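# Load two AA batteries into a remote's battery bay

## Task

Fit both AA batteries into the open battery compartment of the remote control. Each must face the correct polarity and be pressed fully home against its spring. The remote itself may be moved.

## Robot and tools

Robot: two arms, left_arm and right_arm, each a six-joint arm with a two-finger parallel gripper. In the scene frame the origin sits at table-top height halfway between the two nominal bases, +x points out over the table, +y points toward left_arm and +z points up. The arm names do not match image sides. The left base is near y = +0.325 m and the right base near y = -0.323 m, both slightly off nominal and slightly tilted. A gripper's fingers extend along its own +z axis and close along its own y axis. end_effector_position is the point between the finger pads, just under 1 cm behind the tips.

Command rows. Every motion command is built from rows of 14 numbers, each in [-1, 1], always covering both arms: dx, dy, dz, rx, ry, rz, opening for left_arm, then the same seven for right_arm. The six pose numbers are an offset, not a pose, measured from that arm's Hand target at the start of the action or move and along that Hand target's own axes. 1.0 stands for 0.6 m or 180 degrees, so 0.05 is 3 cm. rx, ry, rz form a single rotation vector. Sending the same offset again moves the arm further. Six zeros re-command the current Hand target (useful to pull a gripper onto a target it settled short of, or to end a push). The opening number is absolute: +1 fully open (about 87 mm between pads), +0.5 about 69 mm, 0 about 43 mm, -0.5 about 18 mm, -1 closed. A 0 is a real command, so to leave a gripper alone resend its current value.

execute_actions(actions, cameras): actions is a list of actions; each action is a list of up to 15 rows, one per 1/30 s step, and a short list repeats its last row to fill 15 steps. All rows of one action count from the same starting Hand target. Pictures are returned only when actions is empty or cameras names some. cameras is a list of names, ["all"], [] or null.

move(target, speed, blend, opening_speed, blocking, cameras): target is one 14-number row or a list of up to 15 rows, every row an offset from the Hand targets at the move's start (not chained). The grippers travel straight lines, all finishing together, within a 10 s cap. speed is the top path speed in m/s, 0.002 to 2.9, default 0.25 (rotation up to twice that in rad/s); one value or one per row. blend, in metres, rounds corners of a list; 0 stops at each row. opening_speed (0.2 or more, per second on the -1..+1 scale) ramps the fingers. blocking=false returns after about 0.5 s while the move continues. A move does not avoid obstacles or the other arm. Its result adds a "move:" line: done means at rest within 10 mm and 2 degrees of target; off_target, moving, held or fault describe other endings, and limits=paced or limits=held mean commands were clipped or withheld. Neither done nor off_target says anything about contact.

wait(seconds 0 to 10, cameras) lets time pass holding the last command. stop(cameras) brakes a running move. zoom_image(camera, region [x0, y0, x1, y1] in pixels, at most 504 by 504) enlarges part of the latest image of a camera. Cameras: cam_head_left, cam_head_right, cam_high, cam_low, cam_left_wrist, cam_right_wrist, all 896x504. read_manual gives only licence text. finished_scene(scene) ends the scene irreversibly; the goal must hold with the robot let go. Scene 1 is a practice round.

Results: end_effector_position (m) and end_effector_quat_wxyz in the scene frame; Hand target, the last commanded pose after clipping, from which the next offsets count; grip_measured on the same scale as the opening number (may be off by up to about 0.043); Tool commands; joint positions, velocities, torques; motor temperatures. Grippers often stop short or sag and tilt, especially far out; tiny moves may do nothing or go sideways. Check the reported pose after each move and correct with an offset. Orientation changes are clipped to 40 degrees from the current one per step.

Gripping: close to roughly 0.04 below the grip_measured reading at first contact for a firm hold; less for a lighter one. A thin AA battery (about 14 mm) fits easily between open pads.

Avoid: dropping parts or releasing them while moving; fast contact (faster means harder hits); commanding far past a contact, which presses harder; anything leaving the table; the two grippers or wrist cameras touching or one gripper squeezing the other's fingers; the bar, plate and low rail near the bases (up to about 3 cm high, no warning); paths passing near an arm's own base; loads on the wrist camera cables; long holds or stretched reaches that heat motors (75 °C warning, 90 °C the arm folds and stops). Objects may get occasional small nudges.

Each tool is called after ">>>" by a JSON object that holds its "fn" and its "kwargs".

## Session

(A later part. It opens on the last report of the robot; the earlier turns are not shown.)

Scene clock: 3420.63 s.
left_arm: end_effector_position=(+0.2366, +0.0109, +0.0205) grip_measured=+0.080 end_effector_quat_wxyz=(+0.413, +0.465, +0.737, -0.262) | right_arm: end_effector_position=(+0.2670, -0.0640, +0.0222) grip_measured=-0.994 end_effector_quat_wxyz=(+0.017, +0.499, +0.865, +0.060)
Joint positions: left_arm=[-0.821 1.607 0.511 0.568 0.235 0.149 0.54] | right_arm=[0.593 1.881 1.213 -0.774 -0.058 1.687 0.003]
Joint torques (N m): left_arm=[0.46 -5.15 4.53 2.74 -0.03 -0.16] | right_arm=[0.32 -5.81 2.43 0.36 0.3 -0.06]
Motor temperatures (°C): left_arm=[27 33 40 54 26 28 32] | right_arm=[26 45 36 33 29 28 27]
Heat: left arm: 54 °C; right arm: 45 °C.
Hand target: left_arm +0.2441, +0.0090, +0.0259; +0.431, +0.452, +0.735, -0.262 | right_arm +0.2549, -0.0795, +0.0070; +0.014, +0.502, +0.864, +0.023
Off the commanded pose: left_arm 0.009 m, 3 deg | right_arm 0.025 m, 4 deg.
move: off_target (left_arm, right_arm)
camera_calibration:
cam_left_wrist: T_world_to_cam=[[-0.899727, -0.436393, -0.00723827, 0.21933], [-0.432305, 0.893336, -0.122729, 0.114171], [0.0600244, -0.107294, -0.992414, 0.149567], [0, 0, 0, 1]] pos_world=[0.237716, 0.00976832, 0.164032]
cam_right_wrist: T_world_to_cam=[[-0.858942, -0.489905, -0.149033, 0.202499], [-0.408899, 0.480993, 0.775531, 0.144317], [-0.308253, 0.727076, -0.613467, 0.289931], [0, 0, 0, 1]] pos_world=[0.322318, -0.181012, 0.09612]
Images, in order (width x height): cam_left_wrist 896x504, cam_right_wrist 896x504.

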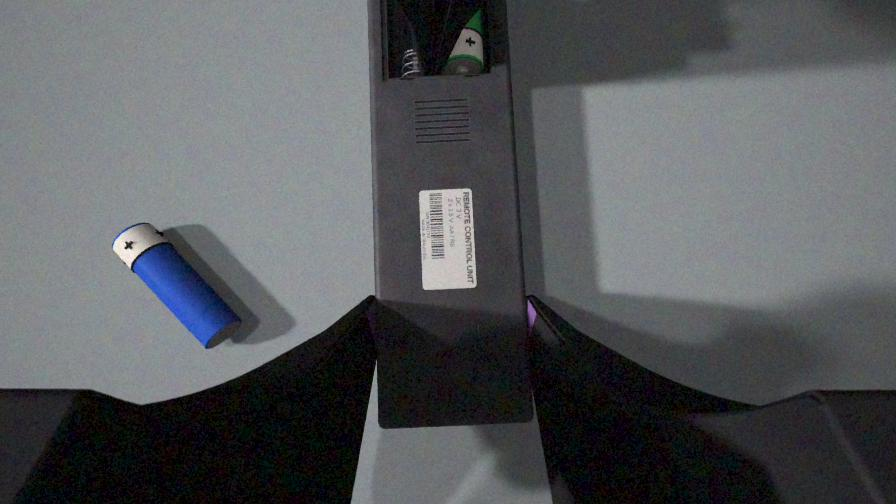

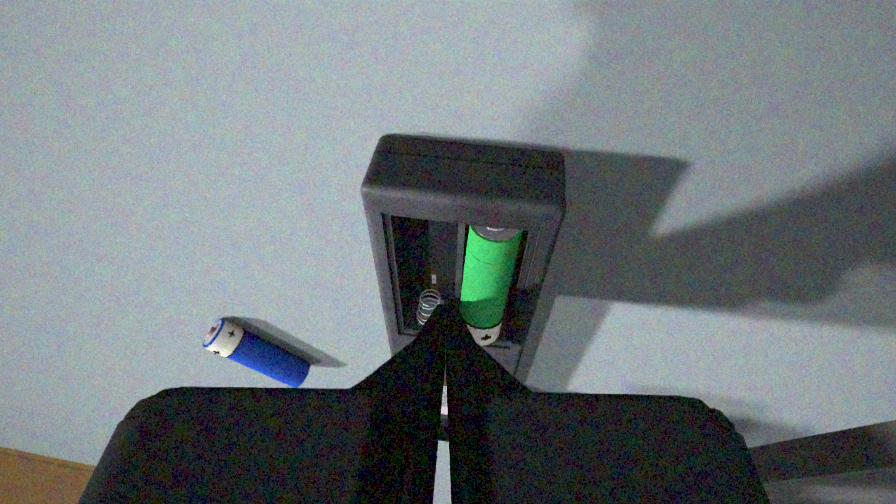

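>>> {"fn": "move", "kwargs": {"target": [[0,0,0,0,0,0,0.03, 0.007,0.0283,-0.075,0,0,0,-1],[0,0,0,0,0,0,0.03, 0.007,0.0283,-0.03,0,0,0,-1],[0,0,0,0,0,0,0.03, 0.005,0.016,0.02,0,0,0,-1]], "speed": [0.1,0.06,0.05], "cameras": ["cam_left_wrist","cam_right_wrist"]}}

>>> {"fn": "zoom_image", "kwargs": {"camera": "cam_left_wrist", "region": [360, 0, 560, 110]}}

Scene clock: 3439.10 s.
left_arm: end_effector_position=(+0.2402, +0.0133, +0.0206) grip_measured=+0.079 end_effector_quat_wxyz=(+0.416, +0.461, +0.740, -0.259) | right_arm: end_effector_position=(+0.2569, -0.0702, +0.0280) grip_measured=-0.994 end_effector_quat_wxyz=(+0.000, +0.502, +0.864, +0.033)
Joint positions: left_arm=[-0.812 1.607 0.511 0.569 0.231 0.149 0.54] | right_arm=[0.59 1.883 1.246 -0.868 -0.069 1.687 0.003]
Joint torques (N m): left_arm=[0.44 -5.16 4.51 2.73 -0.01 -0.16] | right_arm=[0.44 -2.29 1.21 1.38 0.43 0]
Heat: left arm: 53 °C; right arm: 44 °C.
Hand target: left_arm +0.2441, +0.0090, +0.0260; +0.431, +0.452, +0.735, -0.262 | right_arm +0.2623, -0.0719, -0.0044; +0.014, +0.502, +0.864, +0.023
Off the commanded pose: left_arm 0.008 m, 2 deg | right_arm 0.033 m, 2 deg.
move: off_target (right_arm)
camera_calibration:
cam_left_wrist: T_world_to_cam=[[-0.8942, -0.44756, -0.00987448, 0.222503], [-0.443084, 0.887976, -0.123183, 0.116373], [0.0639003, -0.105775, -0.992335, 0.148742], [0, 0, 0, 1]] pos_world=[0.24102, 0.0119799, 0.164135]
cam_right_wrist: T_world_to_cam=[[-0.867911, -0.489284, -0.0856222, 0.192149], [-0.361954, 0.504919, 0.783611, 0.128042], [-0.340176, 0.711096, -0.615323, 0.301957], [0, 0, 0, 1]] pos_world=[0.315832, -0.185355, 0.101918]
Images, in order (width x height): cam_left_wrist 896x504, cam_right_wrist 896x504.

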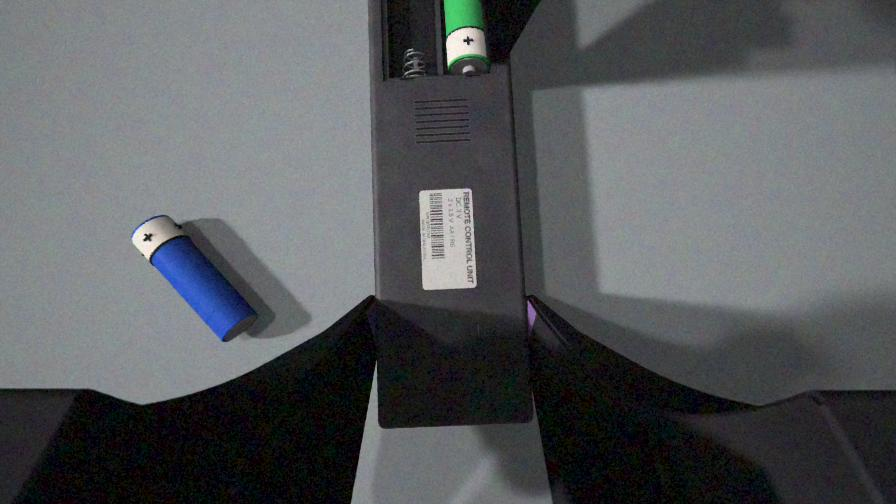

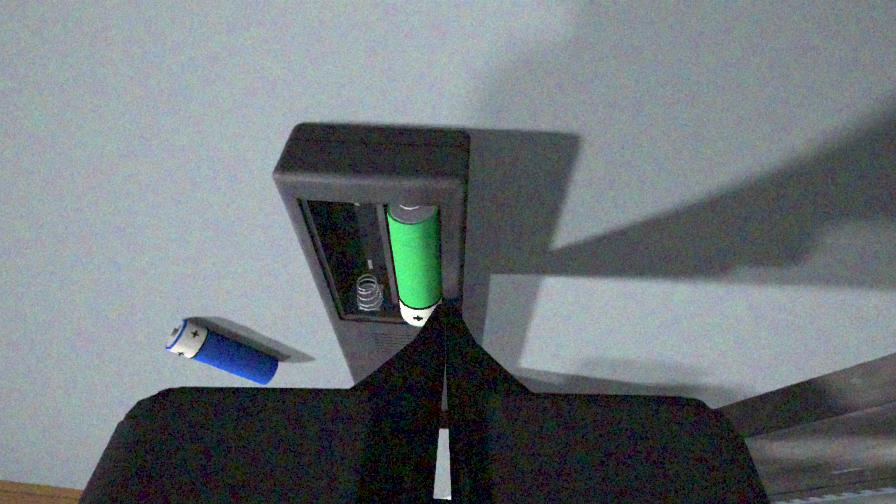

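Scaled by 2.520 from the camera's 896x504 image, which has a finer 1280x720 frame.

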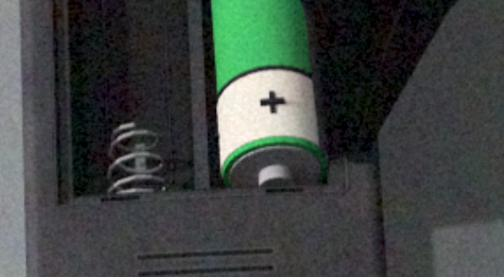

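>>> {"fn": "move", "kwargs": {"target": [[0,0,0,0,0,0,0.03, 0,0.005,-0.09,0,0,0,-1],[0,0,0,0,0,0,0.03, 0.0,0.019,-0.09,0,0,0,-0.78],[0,0,0,0,0,0,0.03, 0,0.019,-0.045,0,0,0,-0.78],[0,0,0,0,0,0,0.03, 0.0,0.012,-0.01,0,0,0,-0.78],[0,0,0,0,0,0,0.03, 0.001,0.002,0.02,0,0,0,-0.78]], "speed": [0.12,0.12,0.08,0.05,0.05], "cameras": ["cam_left_wrist","cam_right_wrist"]}}

>>> {"fn": "zoom_image", "kwargs": {"camera": "cam_left_wrist", "region": [360, 0, 560, 110]}}

Scene clock: 3456.53 s.
left_arm: end_effector_position=(+0.2402, +0.0133, +0.0206) grip_measured=+0.079 end_effector_quat_wxyz=(+0.416, +0.461, +0.740, -0.259) | right_arm: end_effector_position=(+0.2642, -0.0651, +0.0253) grip_measured=-0.778 end_effector_quat_wxyz=(+0.007, +0.500, +0.864, +0.051)
Joint positions: left_arm=[-0.812 1.607 0.511 0.569 0.231 0.149 0.54] | right_arm=[0.59 1.887 1.236 -0.817 -0.068 1.687 0.111]
Joint torques (N m): left_arm=[0.47 -5.19 4.51 2.75 0.01 -0.14] | right_arm=[0.49 -0.98 0.51 1.35 0.43 0.02]
Heat: left arm: 53 °C; right arm: 42 °C.
Hand target: left_arm +0.2441, +0.0090, +0.0259; +0.431, +0.452, +0.735, -0.262 | right_arm +0.2636, -0.0704, -0.0164; +0.014, +0.502, +0.864, +0.023
Off the commanded pose: left_arm 0.008 m, 2 deg | right_arm 0.042 m, 3 deg.
move: off_target (right_arm); target 2's new opening was sent with right_arm's hand 0.012 m and 2 deg from that target
camera_calibration:
cam_left_wrist: T_world_to_cam=[[-0.8942, -0.44756, -0.00987448, 0.222503], [-0.443084, 0.887976, -0.123183, 0.116373], [0.0639003, -0.105775, -0.992335, 0.148742], [0, 0, 0, 1]] pos_world=[0.24102, 0.0119799, 0.164135]
cam_right_wrist: T_world_to_cam=[[-0.863774, -0.48866, -0.122905, 0.200787], [-0.386922, 0.486997, 0.783024, 0.135564], [-0.322778, 0.72391, -0.609728, 0.295198], [0, 0, 0, 1]] pos_world=[0.321171, -0.181599, 0.0985182]
Images, in order (width x height): cam_left_wrist 896x504, cam_right_wrist 896x504.

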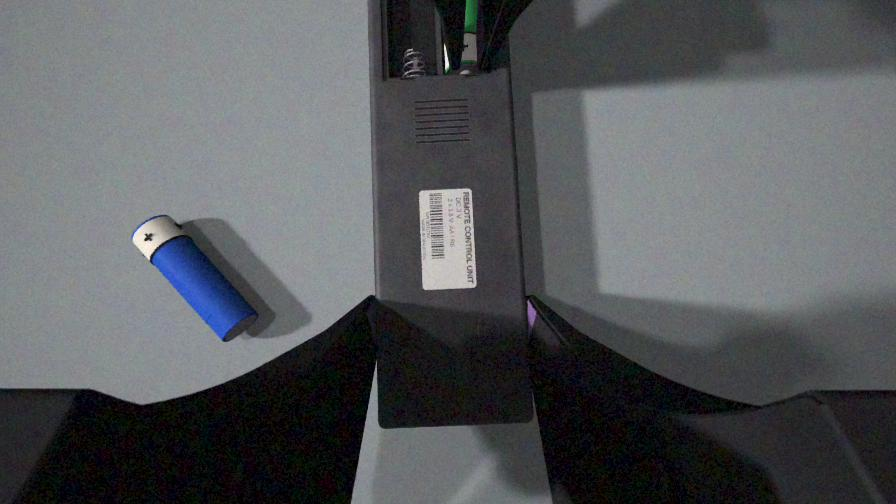

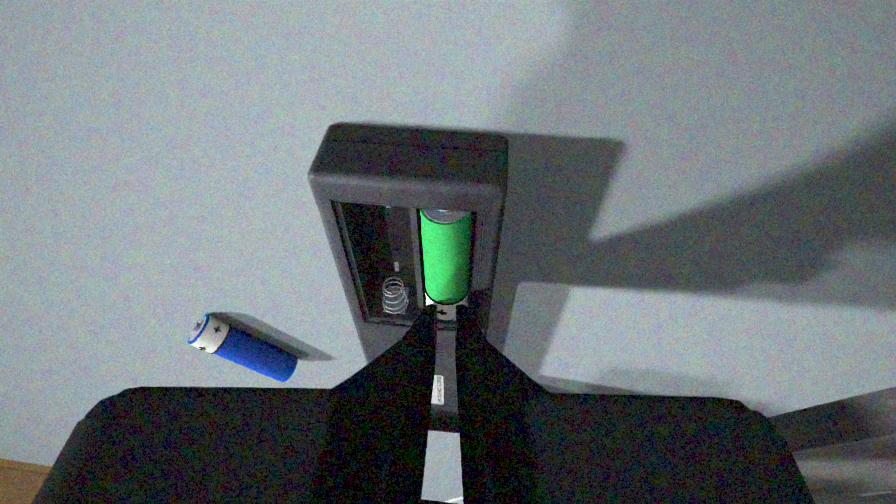

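Scaled by 2.520 from the camera's 896x504 image, which has a finer 1280x720 frame.

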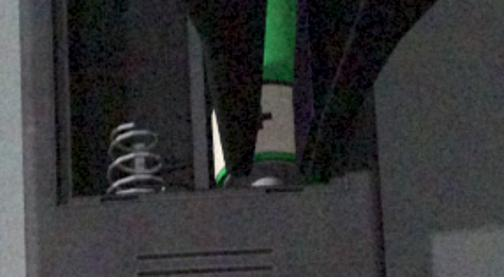

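>>> {"fn": "move", "kwargs": {"target": [[0,0,0,0,0,0,0.03, 0,0.005,-0.06,0,0,0,-0.78],[0,0,0,0,0,0,0.03, -0.0,0.012,-0.15,0,0,0,-0.78]], "speed": [0.08,0.15], "cameras": ["cam_left_wrist","cam_right_wrist"]}}

>>> {"fn": "zoom_image", "kwargs": {"camera": "cam_left_wrist", "region": [360, 0, 560, 110]}}

>>> {"fn": "zoom_image", "kwargs": {"camera": "cam_right_wrist", "region": [270, 150, 520, 400]}}

Scene clock: 3464.23 s.
left_arm: end_effector_position=(+0.2397, +0.0129, +0.0206) grip_measured=+0.079 end_effector_quat_wxyz=(+0.416, +0.462, +0.740, -0.259) | right_arm: end_effector_position=(+0.2553, -0.0678, +0.0554) grip_measured=-0.780 end_effector_quat_wxyz=(-0.005, +0.498, +0.867, +0.007)
Joint positions: left_arm=[-0.813 1.607 0.511 0.569 0.231 0.149 0.54] | right_arm=[0.6 1.895 1.384 -1.046 -0.057 1.687 0.11]
Joint torques (N m): left_arm=[0.44 -5.22 4.57 2.72 0.01 -0.15] | right_arm=[-0.57 -9.68 8.53 0.2 0.29 -0.06]
Heat: left arm: 53 °C; right arm: 41 °C.
Hand target: left_arm +0.2441, +0.0090, +0.0259; +0.431, +0.452, +0.735, -0.262 | right_arm +0.2656, -0.0691, +0.0739; +0.014, +0.502, +0.864, +0.023
Off the commanded pose: left_arm 0.008 m, 2 deg | right_arm 0.021 m, 3 deg.
move: off_target (right_arm)
camera_calibration:
cam_left_wrist: T_world_to_cam=[[-0.894892, -0.446175, -0.00977002, 0.222054], [-0.441725, 0.888662, -0.123123, 0.116074], [0.0636167, -0.105866, -0.992343, 0.148813], [0, 0, 0, 1]] pos_world=[0.24052, 0.0116787, 0.164134]
cam_right_wrist: T_world_to_cam=[[-0.865863, -0.499075, -0.0347293, 0.190288], [-0.338738, 0.533772, 0.774819, 0.10113], [-0.368155, 0.682651, -0.631228, 0.322651], [0, 0, 0, 1]] pos_world=[0.317806, -0.17927, 0.131917]
Images, in order (width x height): cam_left_wrist 896x504, cam_right_wrist 896x504.

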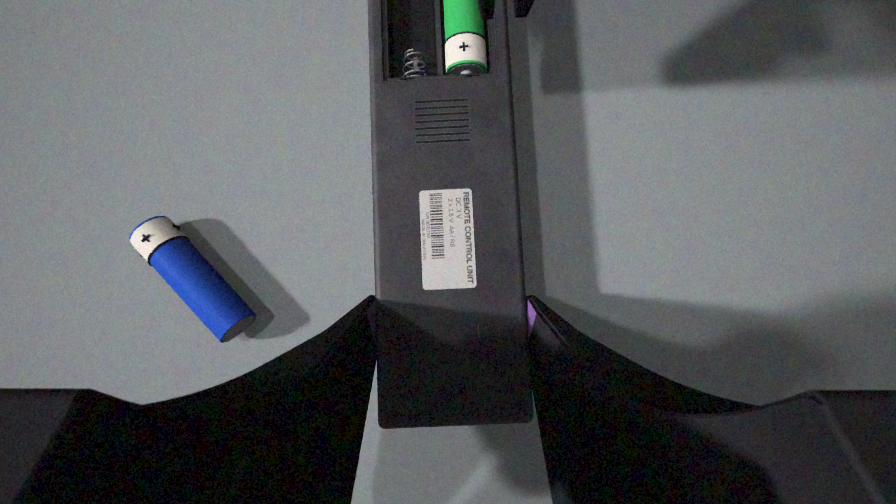

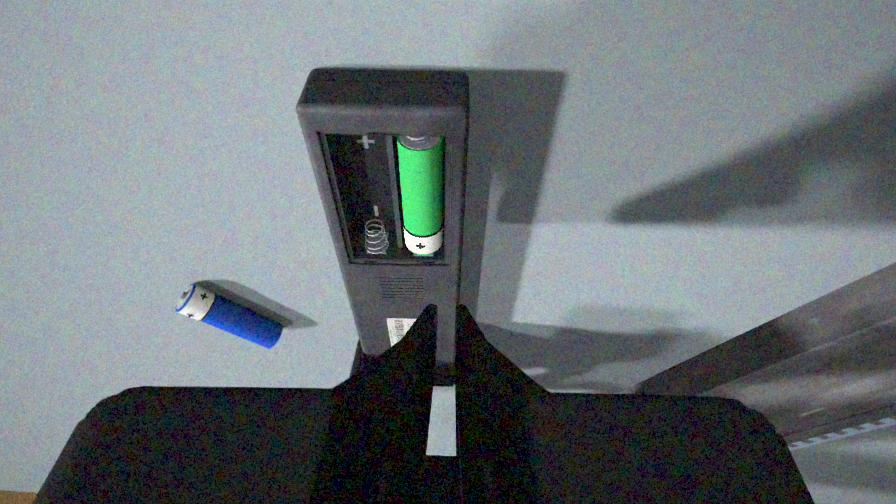

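Scaled by 2.520 from the camera's 896x504 image, which has a finer 1280x720 frame.

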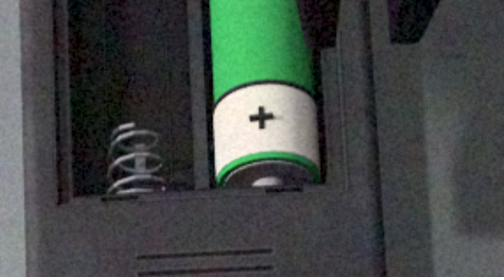

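Scaled by 2.016 from the camera's 896x504 image, which has a finer 1280x720 frame.

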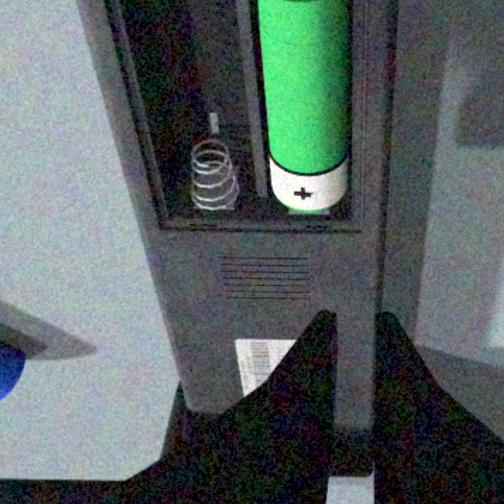

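>>> {"fn": "move", "kwargs": {"target": [[0,0,0,0,0,0,0.03, -0.066,0.145,-0.083,0,0,-0.08,-0.2],[0,0,0,0,0,0,0.03, 0.02,0.195,-0.083,0,0,-0.26,-0.2],[0,0,0,0,0,0,0.03, 0.125,0.2135,-0.06,0,0,-0.26,-0.2]], "speed": 0.2, "blend": [0.03,0.03,0], "cameras": ["cam_left_wrist","cam_right_wrist"]}}

Scene clock: 3538.33 s.
left_arm: end_effector_position=(+0.2402, +0.0133, +0.0206) grip_measured=+0.079 end_effector_quat_wxyz=(+0.416, +0.461, +0.740, -0.259) | right_arm: end_effector_position=(+0.3293, +0.0642, +0.1055) grip_measured=-0.200 end_effector_quat_wxyz=(+0.052, +0.112, +0.989, +0.075)
Joint positions: left_arm=[-0.812 1.607 0.511 0.569 0.231 0.149 0.54] | right_arm=[0.732 2.599 2.766 -1.544 -0.054 1.008 0.4]
Joint torques (N m): left_arm=[0.43 -5.15 4.46 2.72 0.01 -0.14] | right_arm=[-1.02 -11.55 8.7 0.58 0.22 0.07]
Heat: left arm: 53 °C; right arm: 47 °C.
Hand target: left_arm +0.2441, +0.0090, +0.0259; +0.431, +0.452, +0.735, -0.262 | right_arm +0.3378, +0.0584, +0.1166; +0.022, +0.118, +0.993, +0.015
Off the commanded pose: left_arm 0.008 m, 2 deg | right_arm 0.015 m, 8 deg.
joint sent to its limit (right arm) — joint 4 (wrist pitch), lower limit. The joint targets are off in position and orientation.
move: off_target (right_arm)
camera_calibration:
cam_left_wrist: T_world_to_cam=[[-0.8942, -0.44756, -0.00987448, 0.222503], [-0.443084, 0.887976, -0.123183, 0.116373], [0.0639003, -0.105775, -0.992335, 0.148742], [0, 0, 0, 1]] pos_world=[0.24102, 0.0119799, 0.164135]
cam_right_wrist: T_world_to_cam=[[-0.213556, -0.958478, -0.188982, 0.152996], [-0.720836, 0.024031, 0.692689, 0.18425], [-0.659385, 0.284153, -0.696037, 0.41974], [0, 0, 0, 1]] pos_world=[0.442257, 0.0229452, 0.193441]
Images, in order (width x height): cam_left_wrist 896x504, cam_right_wrist 896x504.

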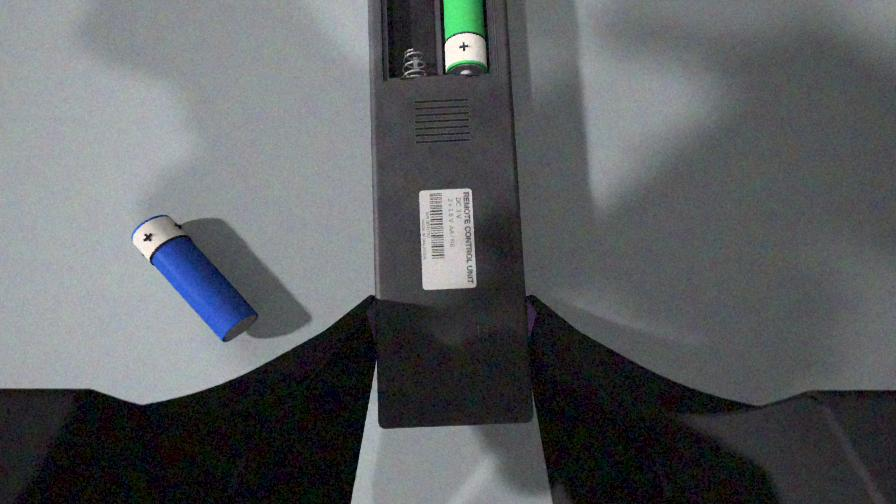

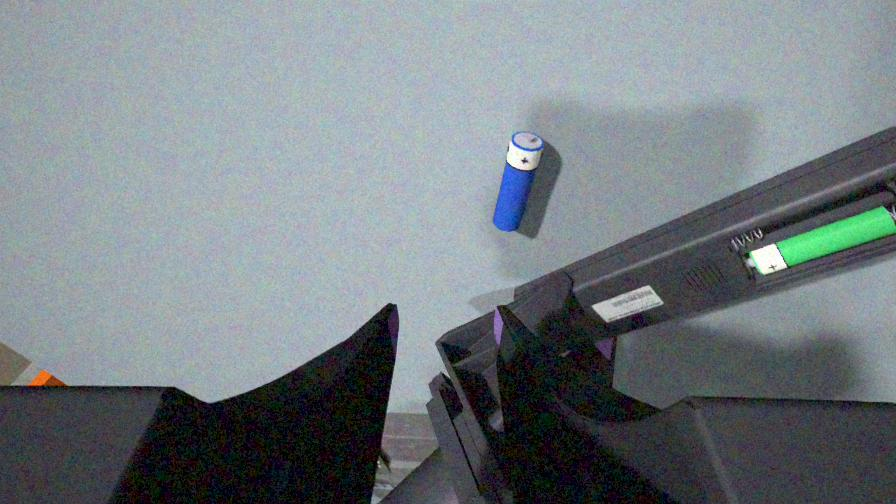

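>>> {"fn": "move", "kwargs": {"target": [0,0,0,0,0,0,0.03, -0.004,-0.025,0.082,0,0,0.021,-0.2], "speed": 0.15, "cameras": ["cam_right_wrist"]}}

Scene clock: 3556.17 s.
left_arm: end_effector_position=(+0.2402, +0.0133, +0.0206) grip_measured=+0.079 end_effector_quat_wxyz=(+0.416, +0.461, +0.740, -0.259) | right_arm: end_effector_position=(+0.3328, +0.0544, +0.0621) grip_measured=-0.200 end_effector_quat_wxyz=(+0.023, +0.136, +0.990, +0.036)
Joint positions: left_arm=[-0.812 1.607 0.511 0.569 0.231 0.149 0.54] | right_arm=[0.717 2.681 2.747 -1.544 -0.05 1.037 0.4]
Joint torques (N m): left_arm=[0.35 -5.19 4.56 2.73 -0.01 -0.16] | right_arm=[-1.14 -12.15 5.65 0.4 0.27 0.06]
Motor temperatures (°C): left_arm=[27 33 40 53 26 28 32] | right_arm=[26 54 39 32 29 28 26]
Heat: left arm: 53 °C; right arm: 54 °C.
Hand target: left_arm +0.2441, +0.0090, +0.0259; +0.431, +0.452, +0.735, -0.262 | right_arm +0.3390, +0.0445, +0.0670; +0.021, +0.150, +0.988, +0.016
Off the commanded pose: left_arm 0.008 m, 2 deg | right_arm 0.013 m, 3 deg.
joint sent to its limit (right arm) — joint 4 (wrist pitch), lower limit. The joint targets are off in position, not in orientation.
move: off_target (right_arm)
camera_calibration:
cam_right_wrist: T_world_to_cam=[[-0.269924, -0.957077, -0.105569, 0.149582], [-0.666614, 0.10663, 0.737737, 0.191701], [-0.694814, 0.269507, -0.666783, 0.405336], [0, 0, 0, 1]] pos_world=[0.449799, 0.0134799, 0.144638]
Images, in order (width x height): cam_right_wrist 896x504.

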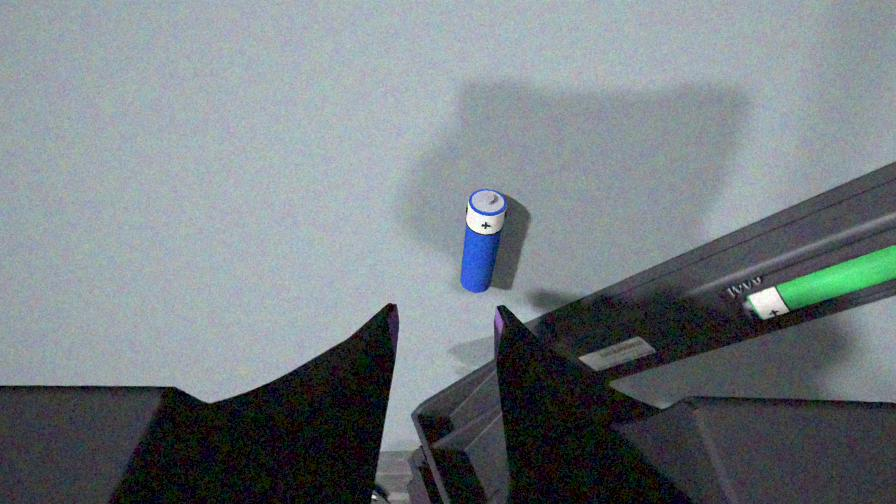

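>>> {"fn": "move", "kwargs": {"target": [0,0,0,0,0,0,0.03, 0.0,-0.018,0.055,0,0,0,-0.3], "speed": 0.12, "cameras": ["cam_right_wrist"]}}

Scene clock: 3594.63 s.
left_arm: end_effector_position=(+0.2402, +0.0133, +0.0206) grip_measured=+0.079 end_effector_quat_wxyz=(+0.416, +0.461, +0.740, -0.259) | right_arm: end_effector_position=(+0.3226, +0.0338, +0.0117) grip_measured=-0.300 end_effector_quat_wxyz=(-0.010, +0.144, +0.989, -0.008)
Joint positions: left_arm=[-0.812 1.607 0.511 0.569 0.231 0.149 0.54] | right_arm=[0.706 2.633 2.445 -1.398 -0.046 1.037 0.35]
Joint torques (N m): left_arm=[0.39 -5.14 4.56 2.71 0 -0.15] | right_arm=[-0.87 -15.46 5.33 0.64 0.24 -0.05]
Motor temperatures (°C): left_arm=[27 33 40 53 26 28 32] | right_arm=[26 60 38 32 29 28 26]
Heat: left arm: 53 °C; right arm: 60 °C.
Hand target: left_arm +0.2441, +0.0090, +0.0259; +0.431, +0.452, +0.735, -0.262 | right_arm +0.3374, +0.0351, +0.0337; +0.021, +0.150, +0.988, +0.016
Off the commanded pose: left_arm 0.008 m, 2 deg | right_arm 0.026 m, 5 deg.
move: off_target (right_arm)
camera_calibration:
cam_right_wrist: T_world_to_cam=[[-0.289007, -0.957276, -0.0098516, 0.126872], [-0.606599, 0.175155, 0.775473, 0.202186], [-0.740617, 0.230093, -0.631304, 0.385951], [0, 0, 0, 1]] pos_world=[0.445155, -0.00276704, 0.088112]
Images, in order (width x height): cam_right_wrist 896x504.

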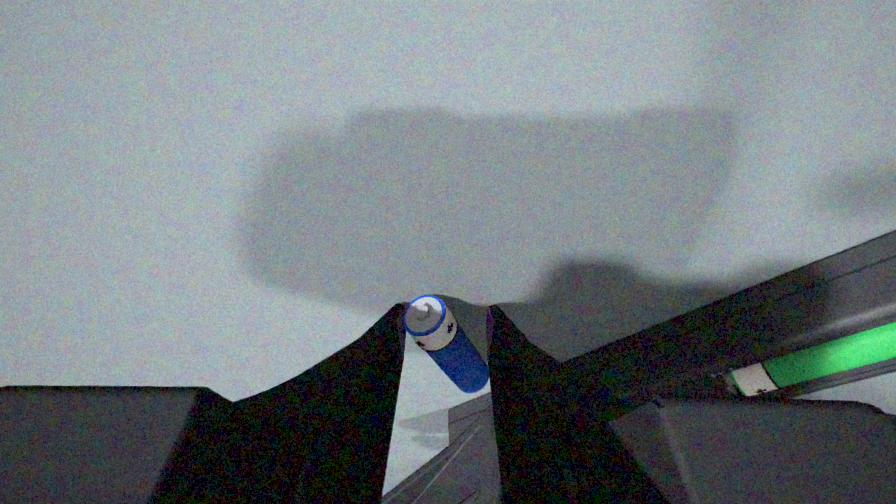

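>>> {"fn": "move", "kwargs": {"target": [0,0,0,0,0,0,0.03, 0.0226,0.0064,0.041,0,0,-0.115,-0.2], "speed": 0.06, "cameras": ["cam_right_wrist","cam_left_wrist"]}}

Scene clock: 3621.97 s.
left_arm: end_effector_position=(+0.2402, +0.0133, +0.0206) grip_measured=+0.079 end_effector_quat_wxyz=(+0.416, +0.461, +0.740, -0.259) | right_arm: end_effector_position=(+0.3177, +0.0394, +0.0103) grip_measured=-0.200 end_effector_quat_wxyz=(+0.005, -0.024, +1.000, +0.009)
Joint positions: left_arm=[-0.812 1.607 0.511 0.569 0.231 0.149 0.54] | right_arm=[0.738 2.633 2.447 -1.354 -0.046 0.733 0.4]
Joint torques (N m): left_arm=[0.42 -5.15 4.53 2.73 0 -0.17] | right_arm=[0.47 -10.4 7.88 0.7 0.25 -0.13]
Motor temperatures (°C): left_arm=[27 33 40 53 26 28 32] | right_arm=[26 70 38 32 29 28 26]
Heat: left arm: 53 °C; right arm: 70 °C.
Hand target: left_arm +0.2441, +0.0090, +0.0259; +0.431, +0.452, +0.735, -0.262 | right_arm +0.3267, +0.0434, +0.0087; +0.024, -0.030, +0.999, +0.012
Off the commanded pose: left_arm 0.008 m, 2 deg | right_arm 0.010 m, 2 deg.
move: done
camera_calibration:
cam_left_wrist: T_world_to_cam=[[-0.8942, -0.44756, -0.00987448, 0.222503], [-0.443084, 0.887976, -0.123183, 0.116373], [0.0639003, -0.105775, -0.992335, 0.148742], [0, 0, 0, 1]] pos_world=[0.24102, 0.0119799, 0.164135]
cam_right_wrist: T_world_to_cam=[[0.0448786, -0.997941, -0.0458252, 0.0267184], [-0.650512, -0.064006, 0.756794, 0.222838], [-0.758169, -0.004154, -0.652045, 0.395133], [0, 0, 0, 1]] pos_world=[0.443338, 0.0425677, 0.0902266]
Images, in order (width x height): cam_left_wrist 896x504, cam_right_wrist 896x504.

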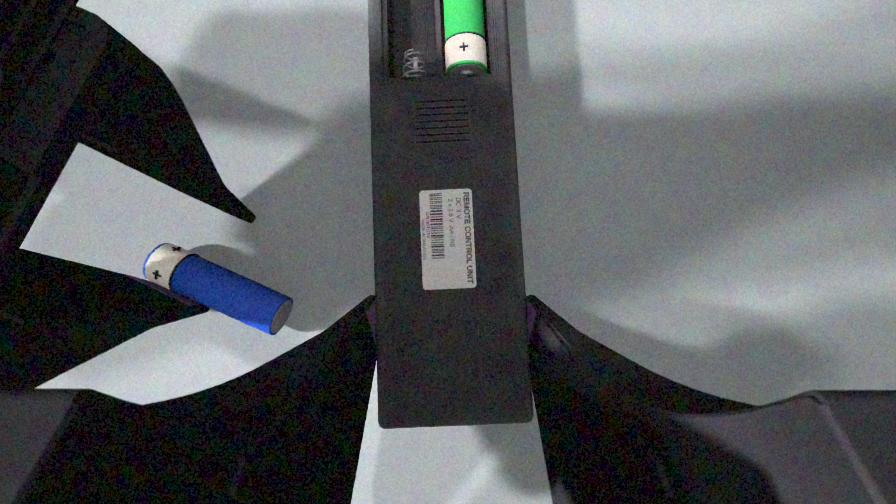

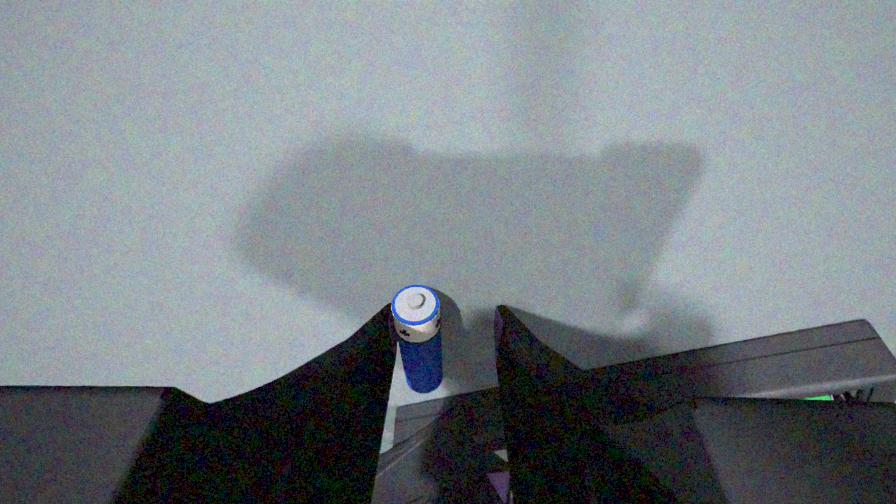

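>>> {"fn": "move", "kwargs": {"target": [0,0,0,0,0,0,0.03, 0,0.012,0,0,0,0,-0.66], "speed": 0.06, "opening_speed": 0.5}}

>>> {"fn": "move", "kwargs": {"target": [0,0,0,0,0,0,0.03, 0,0,-0.1,0,0,0,-0.66], "speed": 0.12, "cameras": ["cam_right_wrist"]}}

Scene clock: 3628.70 s.
left_arm: end_effector_position=(+0.2402, +0.0133, +0.0206) grip_measured=+0.079 end_effector_quat_wxyz=(+0.416, +0.461, +0.740, -0.259) | right_arm: end_effector_position=(+0.3203, +0.0501, +0.0110) grip_measured=-0.600 end_effector_quat_wxyz=(+0.014, -0.031, +0.999, +0.016)
Joint positions: left_arm=[-0.812 1.607 0.511 0.569 0.231 0.149 0.54] | right_arm=[0.751 2.676 2.536 -1.378 -0.044 0.733 0.2]
Joint torques (N m): left_arm=[0.39 -5.16 4.49 2.72 0 -0.16] | right_arm=[0.32 -10.3 8.14 0.55 0.24 -0.06]
Motor temperatures (°C): left_arm=[27 33 40 53 26 28 32] | right_arm=[26 68 38 32 28 28 26]
Heat: left arm: 53 °C; right arm: 68 °C.
Hand target: left_arm +0.2441, +0.0090, +0.0259; +0.431, +0.452, +0.735, -0.262 | right_arm +0.3263, +0.0506, +0.0089; +0.024, -0.030, +0.999, +0.012
Off the commanded pose: left_arm 0.008 m, 2 deg | right_arm 0.006 m, 1 deg.
move: done

Scene clock: 3630.00 s.
left_arm: end_effector_position=(+0.2402, +0.0133, +0.0206) grip_measured=+0.079 end_effector_quat_wxyz=(+0.416, +0.461, +0.740, -0.259) | right_arm: end_effector_position=(+0.3191, +0.0521, +0.0495) grip_measured=-0.600 end_effector_quat_wxyz=(+0.022, -0.032, +0.999, +0.024)
Joint positions: left_arm=[-0.812 1.607 0.511 0.569 0.231 0.149 0.54] | right_arm=[0.752 2.705 2.751 -1.54 -0.044 0.733 0.2]
Joint torques (N m): left_arm=[0.43 -5.19 4.52 2.72 -0.02 -0.15] | right_arm=[-0.13 -13.9 7.56 0.36 0.21 -0.04]
Motor temperatures (°C): left_arm=[27 33 40 53 26 28 32] | right_arm=[26 67 38 32 28 28 27]
Heat: left arm: 53 °C; right arm: 67 °C.
Hand target: left_arm +0.2441, +0.0090, +0.0259; +0.431, +0.452, +0.735, -0.262 | right_arm +0.3234, +0.0491, +0.0688; +0.024, -0.030, +0.999, +0.012
Off the commanded pose: left_arm 0.008 m, 2 deg | right_arm 0.020 m, 1 deg.
joint sent to its limit (right arm) — joint 4 (wrist pitch), lower limit. The joint targets are off in position, not in orientation.
move: off_target (right_arm)
camera_calibration:
cam_right_wrist: T_world_to_cam=[[0.0623983, -0.995249, -0.0747382, 0.0368519], [-0.673577, -0.0972521, 0.732691, 0.205173], [-0.736479, 0.00462324, -0.676445, 0.41572], [0, 0, 0, 1]] pos_world=[0.442069, 0.0547084, 0.133637]
Images, in order (width x height): cam_right_wrist 896x504.

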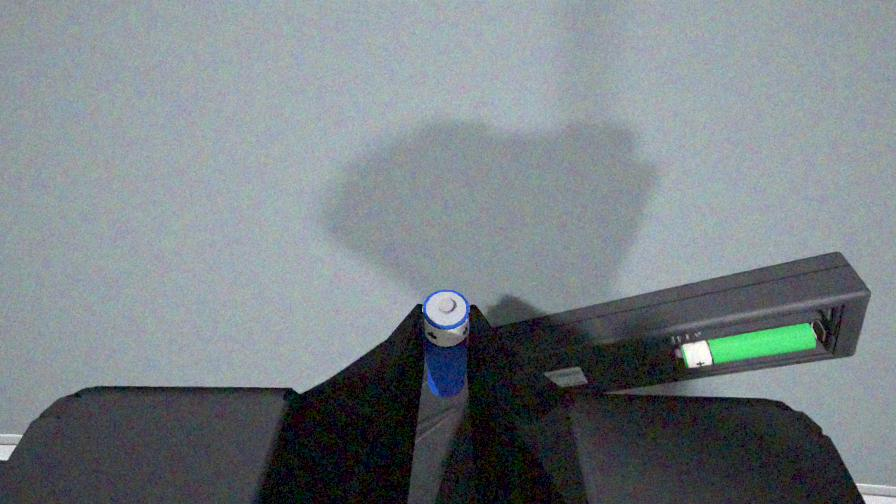

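>>> {"fn": "move", "kwargs": {"target": [[0,0,0,0,0,0,0.03, -0.064,-0.086,-0.085,0,0,0,-0.66],[0,0,0,0,0,0,0.03, -0.054,-0.252,-0.085,0,0,0.353,-0.66],[0,0,0,0,0,0,0.03, 0.164,-0.259,-0.052,0,0,0.353,-0.66]], "speed": 0.25, "blend": [0.03,0.03,0], "cameras": ["cam_right_wrist"]}}

Scene clock: 3694.07 s.
left_arm: end_effector_position=(+0.2402, +0.0133, +0.0206) grip_measured=+0.079 end_effector_quat_wxyz=(+0.416, +0.461, +0.740, -0.259) | right_arm: end_effector_position=(+0.2270, -0.1150, +0.0839) grip_measured=-0.600 end_effector_quat_wxyz=(+0.000, +0.494, +0.869, +0.003)
Joint positions: left_arm=[-0.812 1.607 0.511 0.569 0.231 0.149 0.54] | right_arm=[0.534 1.69 1.244 -1.118 -0.044 1.61 0.2]
Joint torques (N m): left_arm=[0.39 -5.22 4.56 2.73 0 -0.15] | right_arm=[0.25 -7.91 5.44 0.58 0.11 0.1]
Motor temperatures (°C): left_arm=[27 33 40 53 26 28 32] | right_arm=[26 67 40 32 28 28 28]
Heat: left arm: 53 °C; right arm: 67 °C.
Hand target: left_arm +0.2441, +0.0090, +0.0259; +0.431, +0.452, +0.735, -0.262 | right_arm +0.2332, -0.1126, +0.0917; +0.014, +0.501, +0.865, +0.023
Off the commanded pose: left_arm 0.008 m, 2 deg | right_arm 0.010 m, 3 deg.
move: off_target (right_arm)
camera_calibration:
cam_right_wrist: T_world_to_cam=[[-0.860431, -0.508483, -0.033216, 0.140836], [-0.348684, 0.539986, 0.766051, 0.0984399], [-0.371588, 0.670716, -0.64192, 0.362744], [0, 0, 0, 1]] pos_world=[0.290296, -0.224842, 0.162121]
Images, in order (width x height): cam_right_wrist 896x504.

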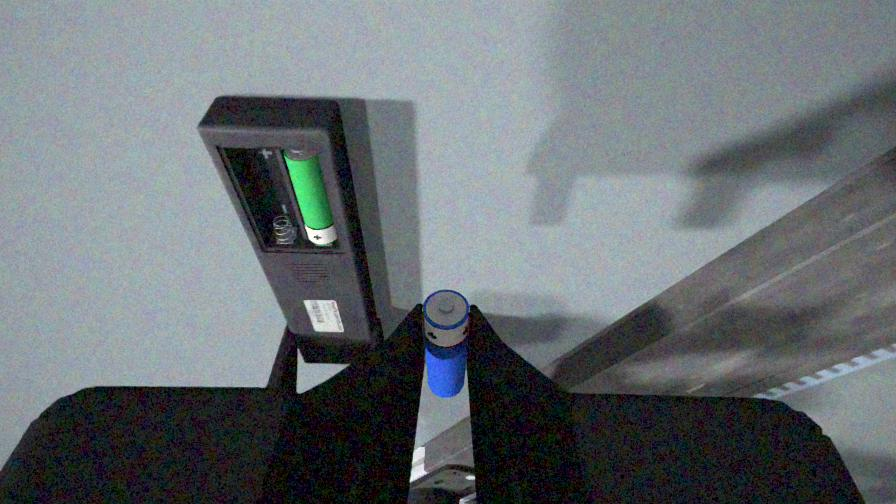

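>>> {"fn": "move", "kwargs": {"target": [[0,0,0,0,0,0,0.03, 0,0,0.11,0,0,0,-0.66],[0,0,0,0,0,0,0.03, 0,0,0.139,0,0,0,-0.66]], "speed": [0.15,0.05], "cameras": ["cam_right_wrist"]}}

Scene clock: 3703.63 s.
left_arm: end_effector_position=(+0.2402, +0.0133, +0.0206) grip_measured=+0.079 end_effector_quat_wxyz=(+0.416, +0.461, +0.740, -0.259) | right_arm: end_effector_position=(+0.2292, -0.1145, +0.0086) grip_measured=-0.600 end_effector_quat_wxyz=(+0.003, +0.494, +0.869, +0.009)
Joint positions: left_arm=[-0.812 1.607 0.511 0.569 0.231 0.149 0.54] | right_arm=[0.542 1.786 1.039 -0.802 -0.044 1.62 0.2]
Joint torques (N m): left_arm=[0.44 -5.12 4.55 2.74 -0.01 -0.14] | right_arm=[0.47 -5.96 4.88 0.76 0.11 0.09]
Motor temperatures (°C): left_arm=[27 33 40 53 26 28 32] | right_arm=[26 65 39 32 28 28 28]
Heat: left arm: 53 °C; right arm: 65 °C.
Hand target: left_arm +0.2441, +0.0090, +0.0259; +0.431, +0.452, +0.735, -0.262 | right_arm +0.2371, -0.1104, +0.0084; +0.014, +0.501, +0.865, +0.023
Off the commanded pose: left_arm 0.008 m, 2 deg | right_arm 0.009 m, 2 deg.
move: done
camera_calibration:
cam_right_wrist: T_world_to_cam=[[-0.86061, -0.507071, -0.0472159, 0.140813], [-0.356944, 0.534475, 0.766112, 0.157964], [-0.363238, 0.676177, -0.64097, 0.313575], [0, 0, 0, 1]] pos_world=[0.291472, -0.225058, 0.0866231]
Images, in order (width x height): cam_right_wrist 896x504.

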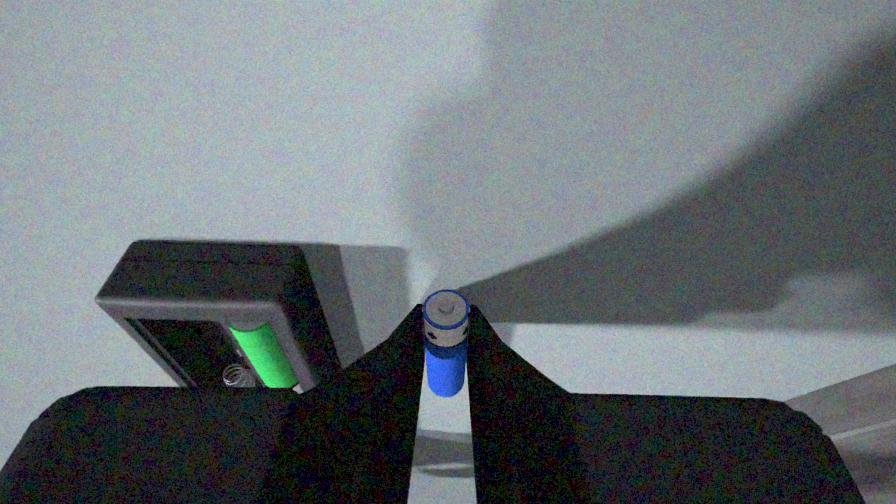

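>>> {"fn": "move", "kwargs": {"target": [0,0,0,0,0,0,0.03, 0,0,0,0,0,0,-0.4], "opening_speed": 0.5}}

>>> {"fn": "move", "kwargs": {"target": [[0,0,0,0,0,0,0.03, -0.0133,0,-0.036,0,0,0,-0.4],[0,0,0,0,0,0,0.03, -0.0133,0,-0.0065,0,0,0,-0.4]], "speed": 0.06, "cameras": ["cam_right_wrist"]}}

Scene clock: 3713.13 s.
left_arm: end_effector_position=(+0.2402, +0.0133, +0.0206) grip_measured=+0.079 end_effector_quat_wxyz=(+0.416, +0.461, +0.740, -0.259) | right_arm: end_effector_position=(+0.2323, -0.1124, +0.0087) grip_measured=-0.400 end_effector_quat_wxyz=(+0.007, +0.495, +0.869, +0.016)
Joint positions: left_arm=[-0.812 1.607 0.511 0.569 0.231 0.149 0.54] | right_arm=[0.542 1.786 1.039 -0.787 -0.044 1.621 0.3]
Joint torques (N m): left_arm=[0.43 -5.12 4.52 2.72 0.01 -0.17] | right_arm=[0.46 -5.98 4.89 0.64 0.11 0.09]
Motor temperatures (°C): left_arm=[27 33 40 53 26 28 32] | right_arm=[26 61 39 32 28 28 28]
Heat: left arm: 53 °C; right arm: 61 °C.
Hand target: left_arm +0.2441, +0.0090, +0.0259; +0.431, +0.452, +0.735, -0.262 | right_arm +0.2371, -0.1104, +0.0084; +0.014, +0.501, +0.865, +0.023
Off the commanded pose: left_arm 0.008 m, 2 deg | right_arm 0.005 m, 1 deg.
move: done

Scene clock: 3714.93 s.
left_arm: end_effector_position=(+0.2402, +0.0133, +0.0206) grip_measured=+0.079 end_effector_quat_wxyz=(+0.416, +0.461, +0.740, -0.259) | right_arm: end_effector_position=(+0.2349, -0.1155, +0.0140) grip_measured=-0.400 end_effector_quat_wxyz=(+0.008, +0.498, +0.867, +0.017)
Joint positions: left_arm=[-0.812 1.607 0.511 0.569 0.231 0.149 0.54] | right_arm=[0.528 1.774 1.046 -0.804 -0.044 1.616 0.3]
Joint torques (N m): left_arm=[0.42 -5.19 4.46 2.72 0.01 -0.15] | right_arm=[-0.8 -5.6 4.72 0.68 0.1 -0.11]
Motor temperatures (°C): left_arm=[27 33 40 53 26 28 32] | right_arm=[26 60 39 32 28 28 28]
Heat: left arm: 53 °C; right arm: 60 °C.
Hand target: left_arm +0.2441, +0.0090, +0.0259; +0.431, +0.452, +0.735, -0.262 | right_arm +0.2409, -0.1175, +0.0123; +0.014, +0.501, +0.865, +0.023
Off the commanded pose: left_arm 0.008 m, 2 deg | right_arm 0.007 m, 1 deg.
move: done
camera_calibration:
cam_right_wrist: T_world_to_cam=[[-0.864335, -0.498594, -0.0657994, 0.147554], [-0.3641, 0.530125, 0.765767, 0.157587], [-0.346925, 0.685836, -0.639743, 0.317145], [0, 0, 0, 1]] pos_world=[0.294939, -0.22748, 0.0919254]
Images, in order (width x height): cam_right_wrist 896x504.

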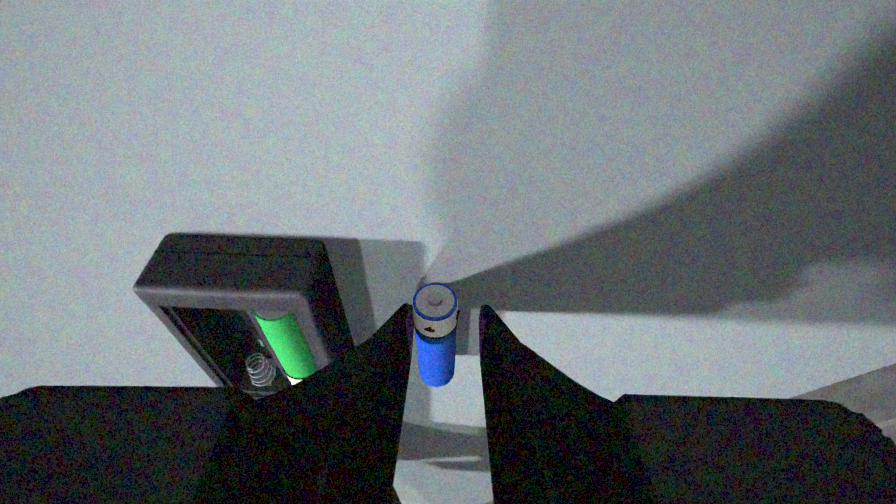

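>>> {"fn": "move", "kwargs": {"target": [[0,0,0,0,0,0,0.03, -0.0095,0,0.0015,0,0,0,-0.4],[0,0,0,0,0,0,0.03, -0.0095,0,0.0015,0,0,0,-0.66]], "speed": 0.06, "opening_speed": 0.5}}

>>> {"fn": "move", "kwargs": {"target": [0,0,0,0,0,0,0.03, 0,0,-0.1,0,0,0,-0.66], "speed": 0.1, "cameras": ["cam_right_wrist","cam_low"]}}

Scene clock: 3722.93 s.
left_arm: end_effector_position=(+0.2402, +0.0133, +0.0206) grip_measured=+0.079 end_effector_quat_wxyz=(+0.416, +0.461, +0.740, -0.259) | right_arm: end_effector_position=(+0.2361, -0.1205, +0.0115) grip_measured=-0.607 end_effector_quat_wxyz=(+0.007, +0.498, +0.867, +0.015)
Joint positions: left_arm=[-0.812 1.607 0.511 0.569 0.231 0.149 0.54] | right_arm=[0.513 1.779 1.04 -0.799 -0.044 1.599 0.196]
Joint torques (N m): left_arm=[0.34 -5.19 4.41 2.74 0.01 -0.17] | right_arm=[-0.94 -5.89 4.96 0.66 0.08 -0.13]
Motor temperatures (°C): left_arm=[27 33 40 53 26 28 32] | right_arm=[26 58 38 32 28 28 27]
Heat: left arm: 53 °C; right arm: 58 °C.
Hand target: left_arm +0.2441, +0.0090, +0.0259; +0.431, +0.452, +0.735, -0.262 | right_arm +0.2438, -0.1224, +0.0114; +0.014, +0.501, +0.865, +0.023
Off the commanded pose: left_arm 0.008 m, 2 deg | right_arm 0.008 m, 1 deg.
move: done

Scene clock: 3724.43 s.
left_arm: end_effector_position=(+0.2402, +0.0133, +0.0206) grip_measured=+0.079 end_effector_quat_wxyz=(+0.416, +0.461, +0.740, -0.259) | right_arm: end_effector_position=(+0.2321, -0.1235, +0.0557) grip_measured=-0.607 end_effector_quat_wxyz=(+0.002, +0.498, +0.867, +0.007)
Joint positions: left_arm=[-0.812 1.607 0.511 0.569 0.231 0.149 0.54] | right_arm=[0.505 1.708 1.148 -0.996 -0.044 1.591 0.196]
Joint torques (N m): left_arm=[0.43 -5.22 4.52 2.74 0.01 -0.15] | right_arm=[-0.99 -7.87 8.49 0.24 0.08 -0.14]
Motor temperatures (°C): left_arm=[27 33 40 53 26 28 32] | right_arm=[26 58 39 32 28 28 27]
Heat: left arm: 53 °C; right arm: 58 °C.
Hand target: left_arm +0.2441, +0.0090, +0.0259; +0.431, +0.452, +0.735, -0.262 | right_arm +0.2409, -0.1239, +0.0713; +0.014, +0.501, +0.865, +0.023
Off the commanded pose: left_arm 0.008 m, 2 deg | right_arm 0.018 m, 2 deg.
move: off_target (right_arm)
camera_calibration:
cam_right_wrist: T_world_to_cam=[[-0.865237, -0.499616, -0.041816, 0.142616], [-0.348924, 0.540173, 0.76581, 0.126504], [-0.360023, 0.677198, -0.641706, 0.350374], [0, 0, 0, 1]] pos_world=[0.293679, -0.234353, 0.133922]
Images, in order (width x height): cam_low 896x504, cam_right_wrist 896x504.

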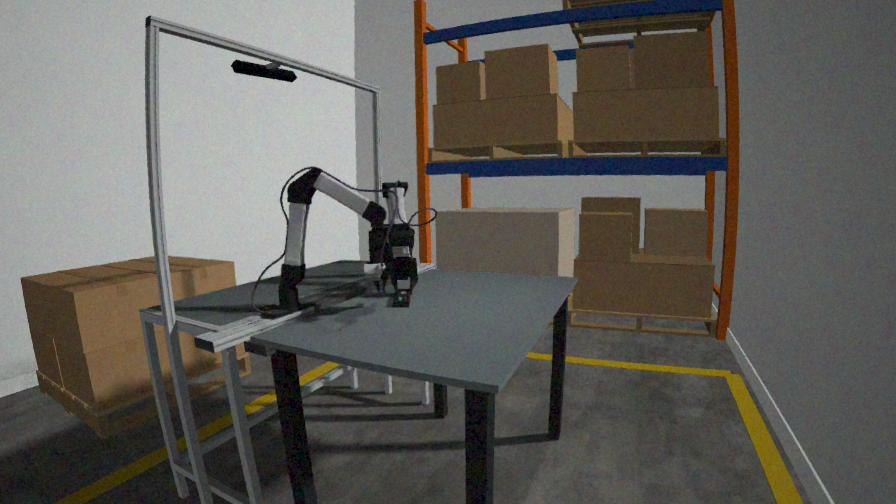

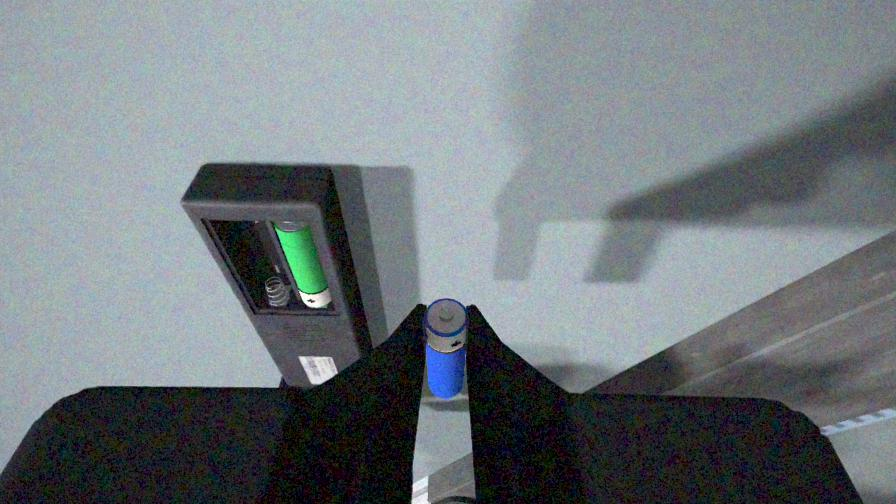

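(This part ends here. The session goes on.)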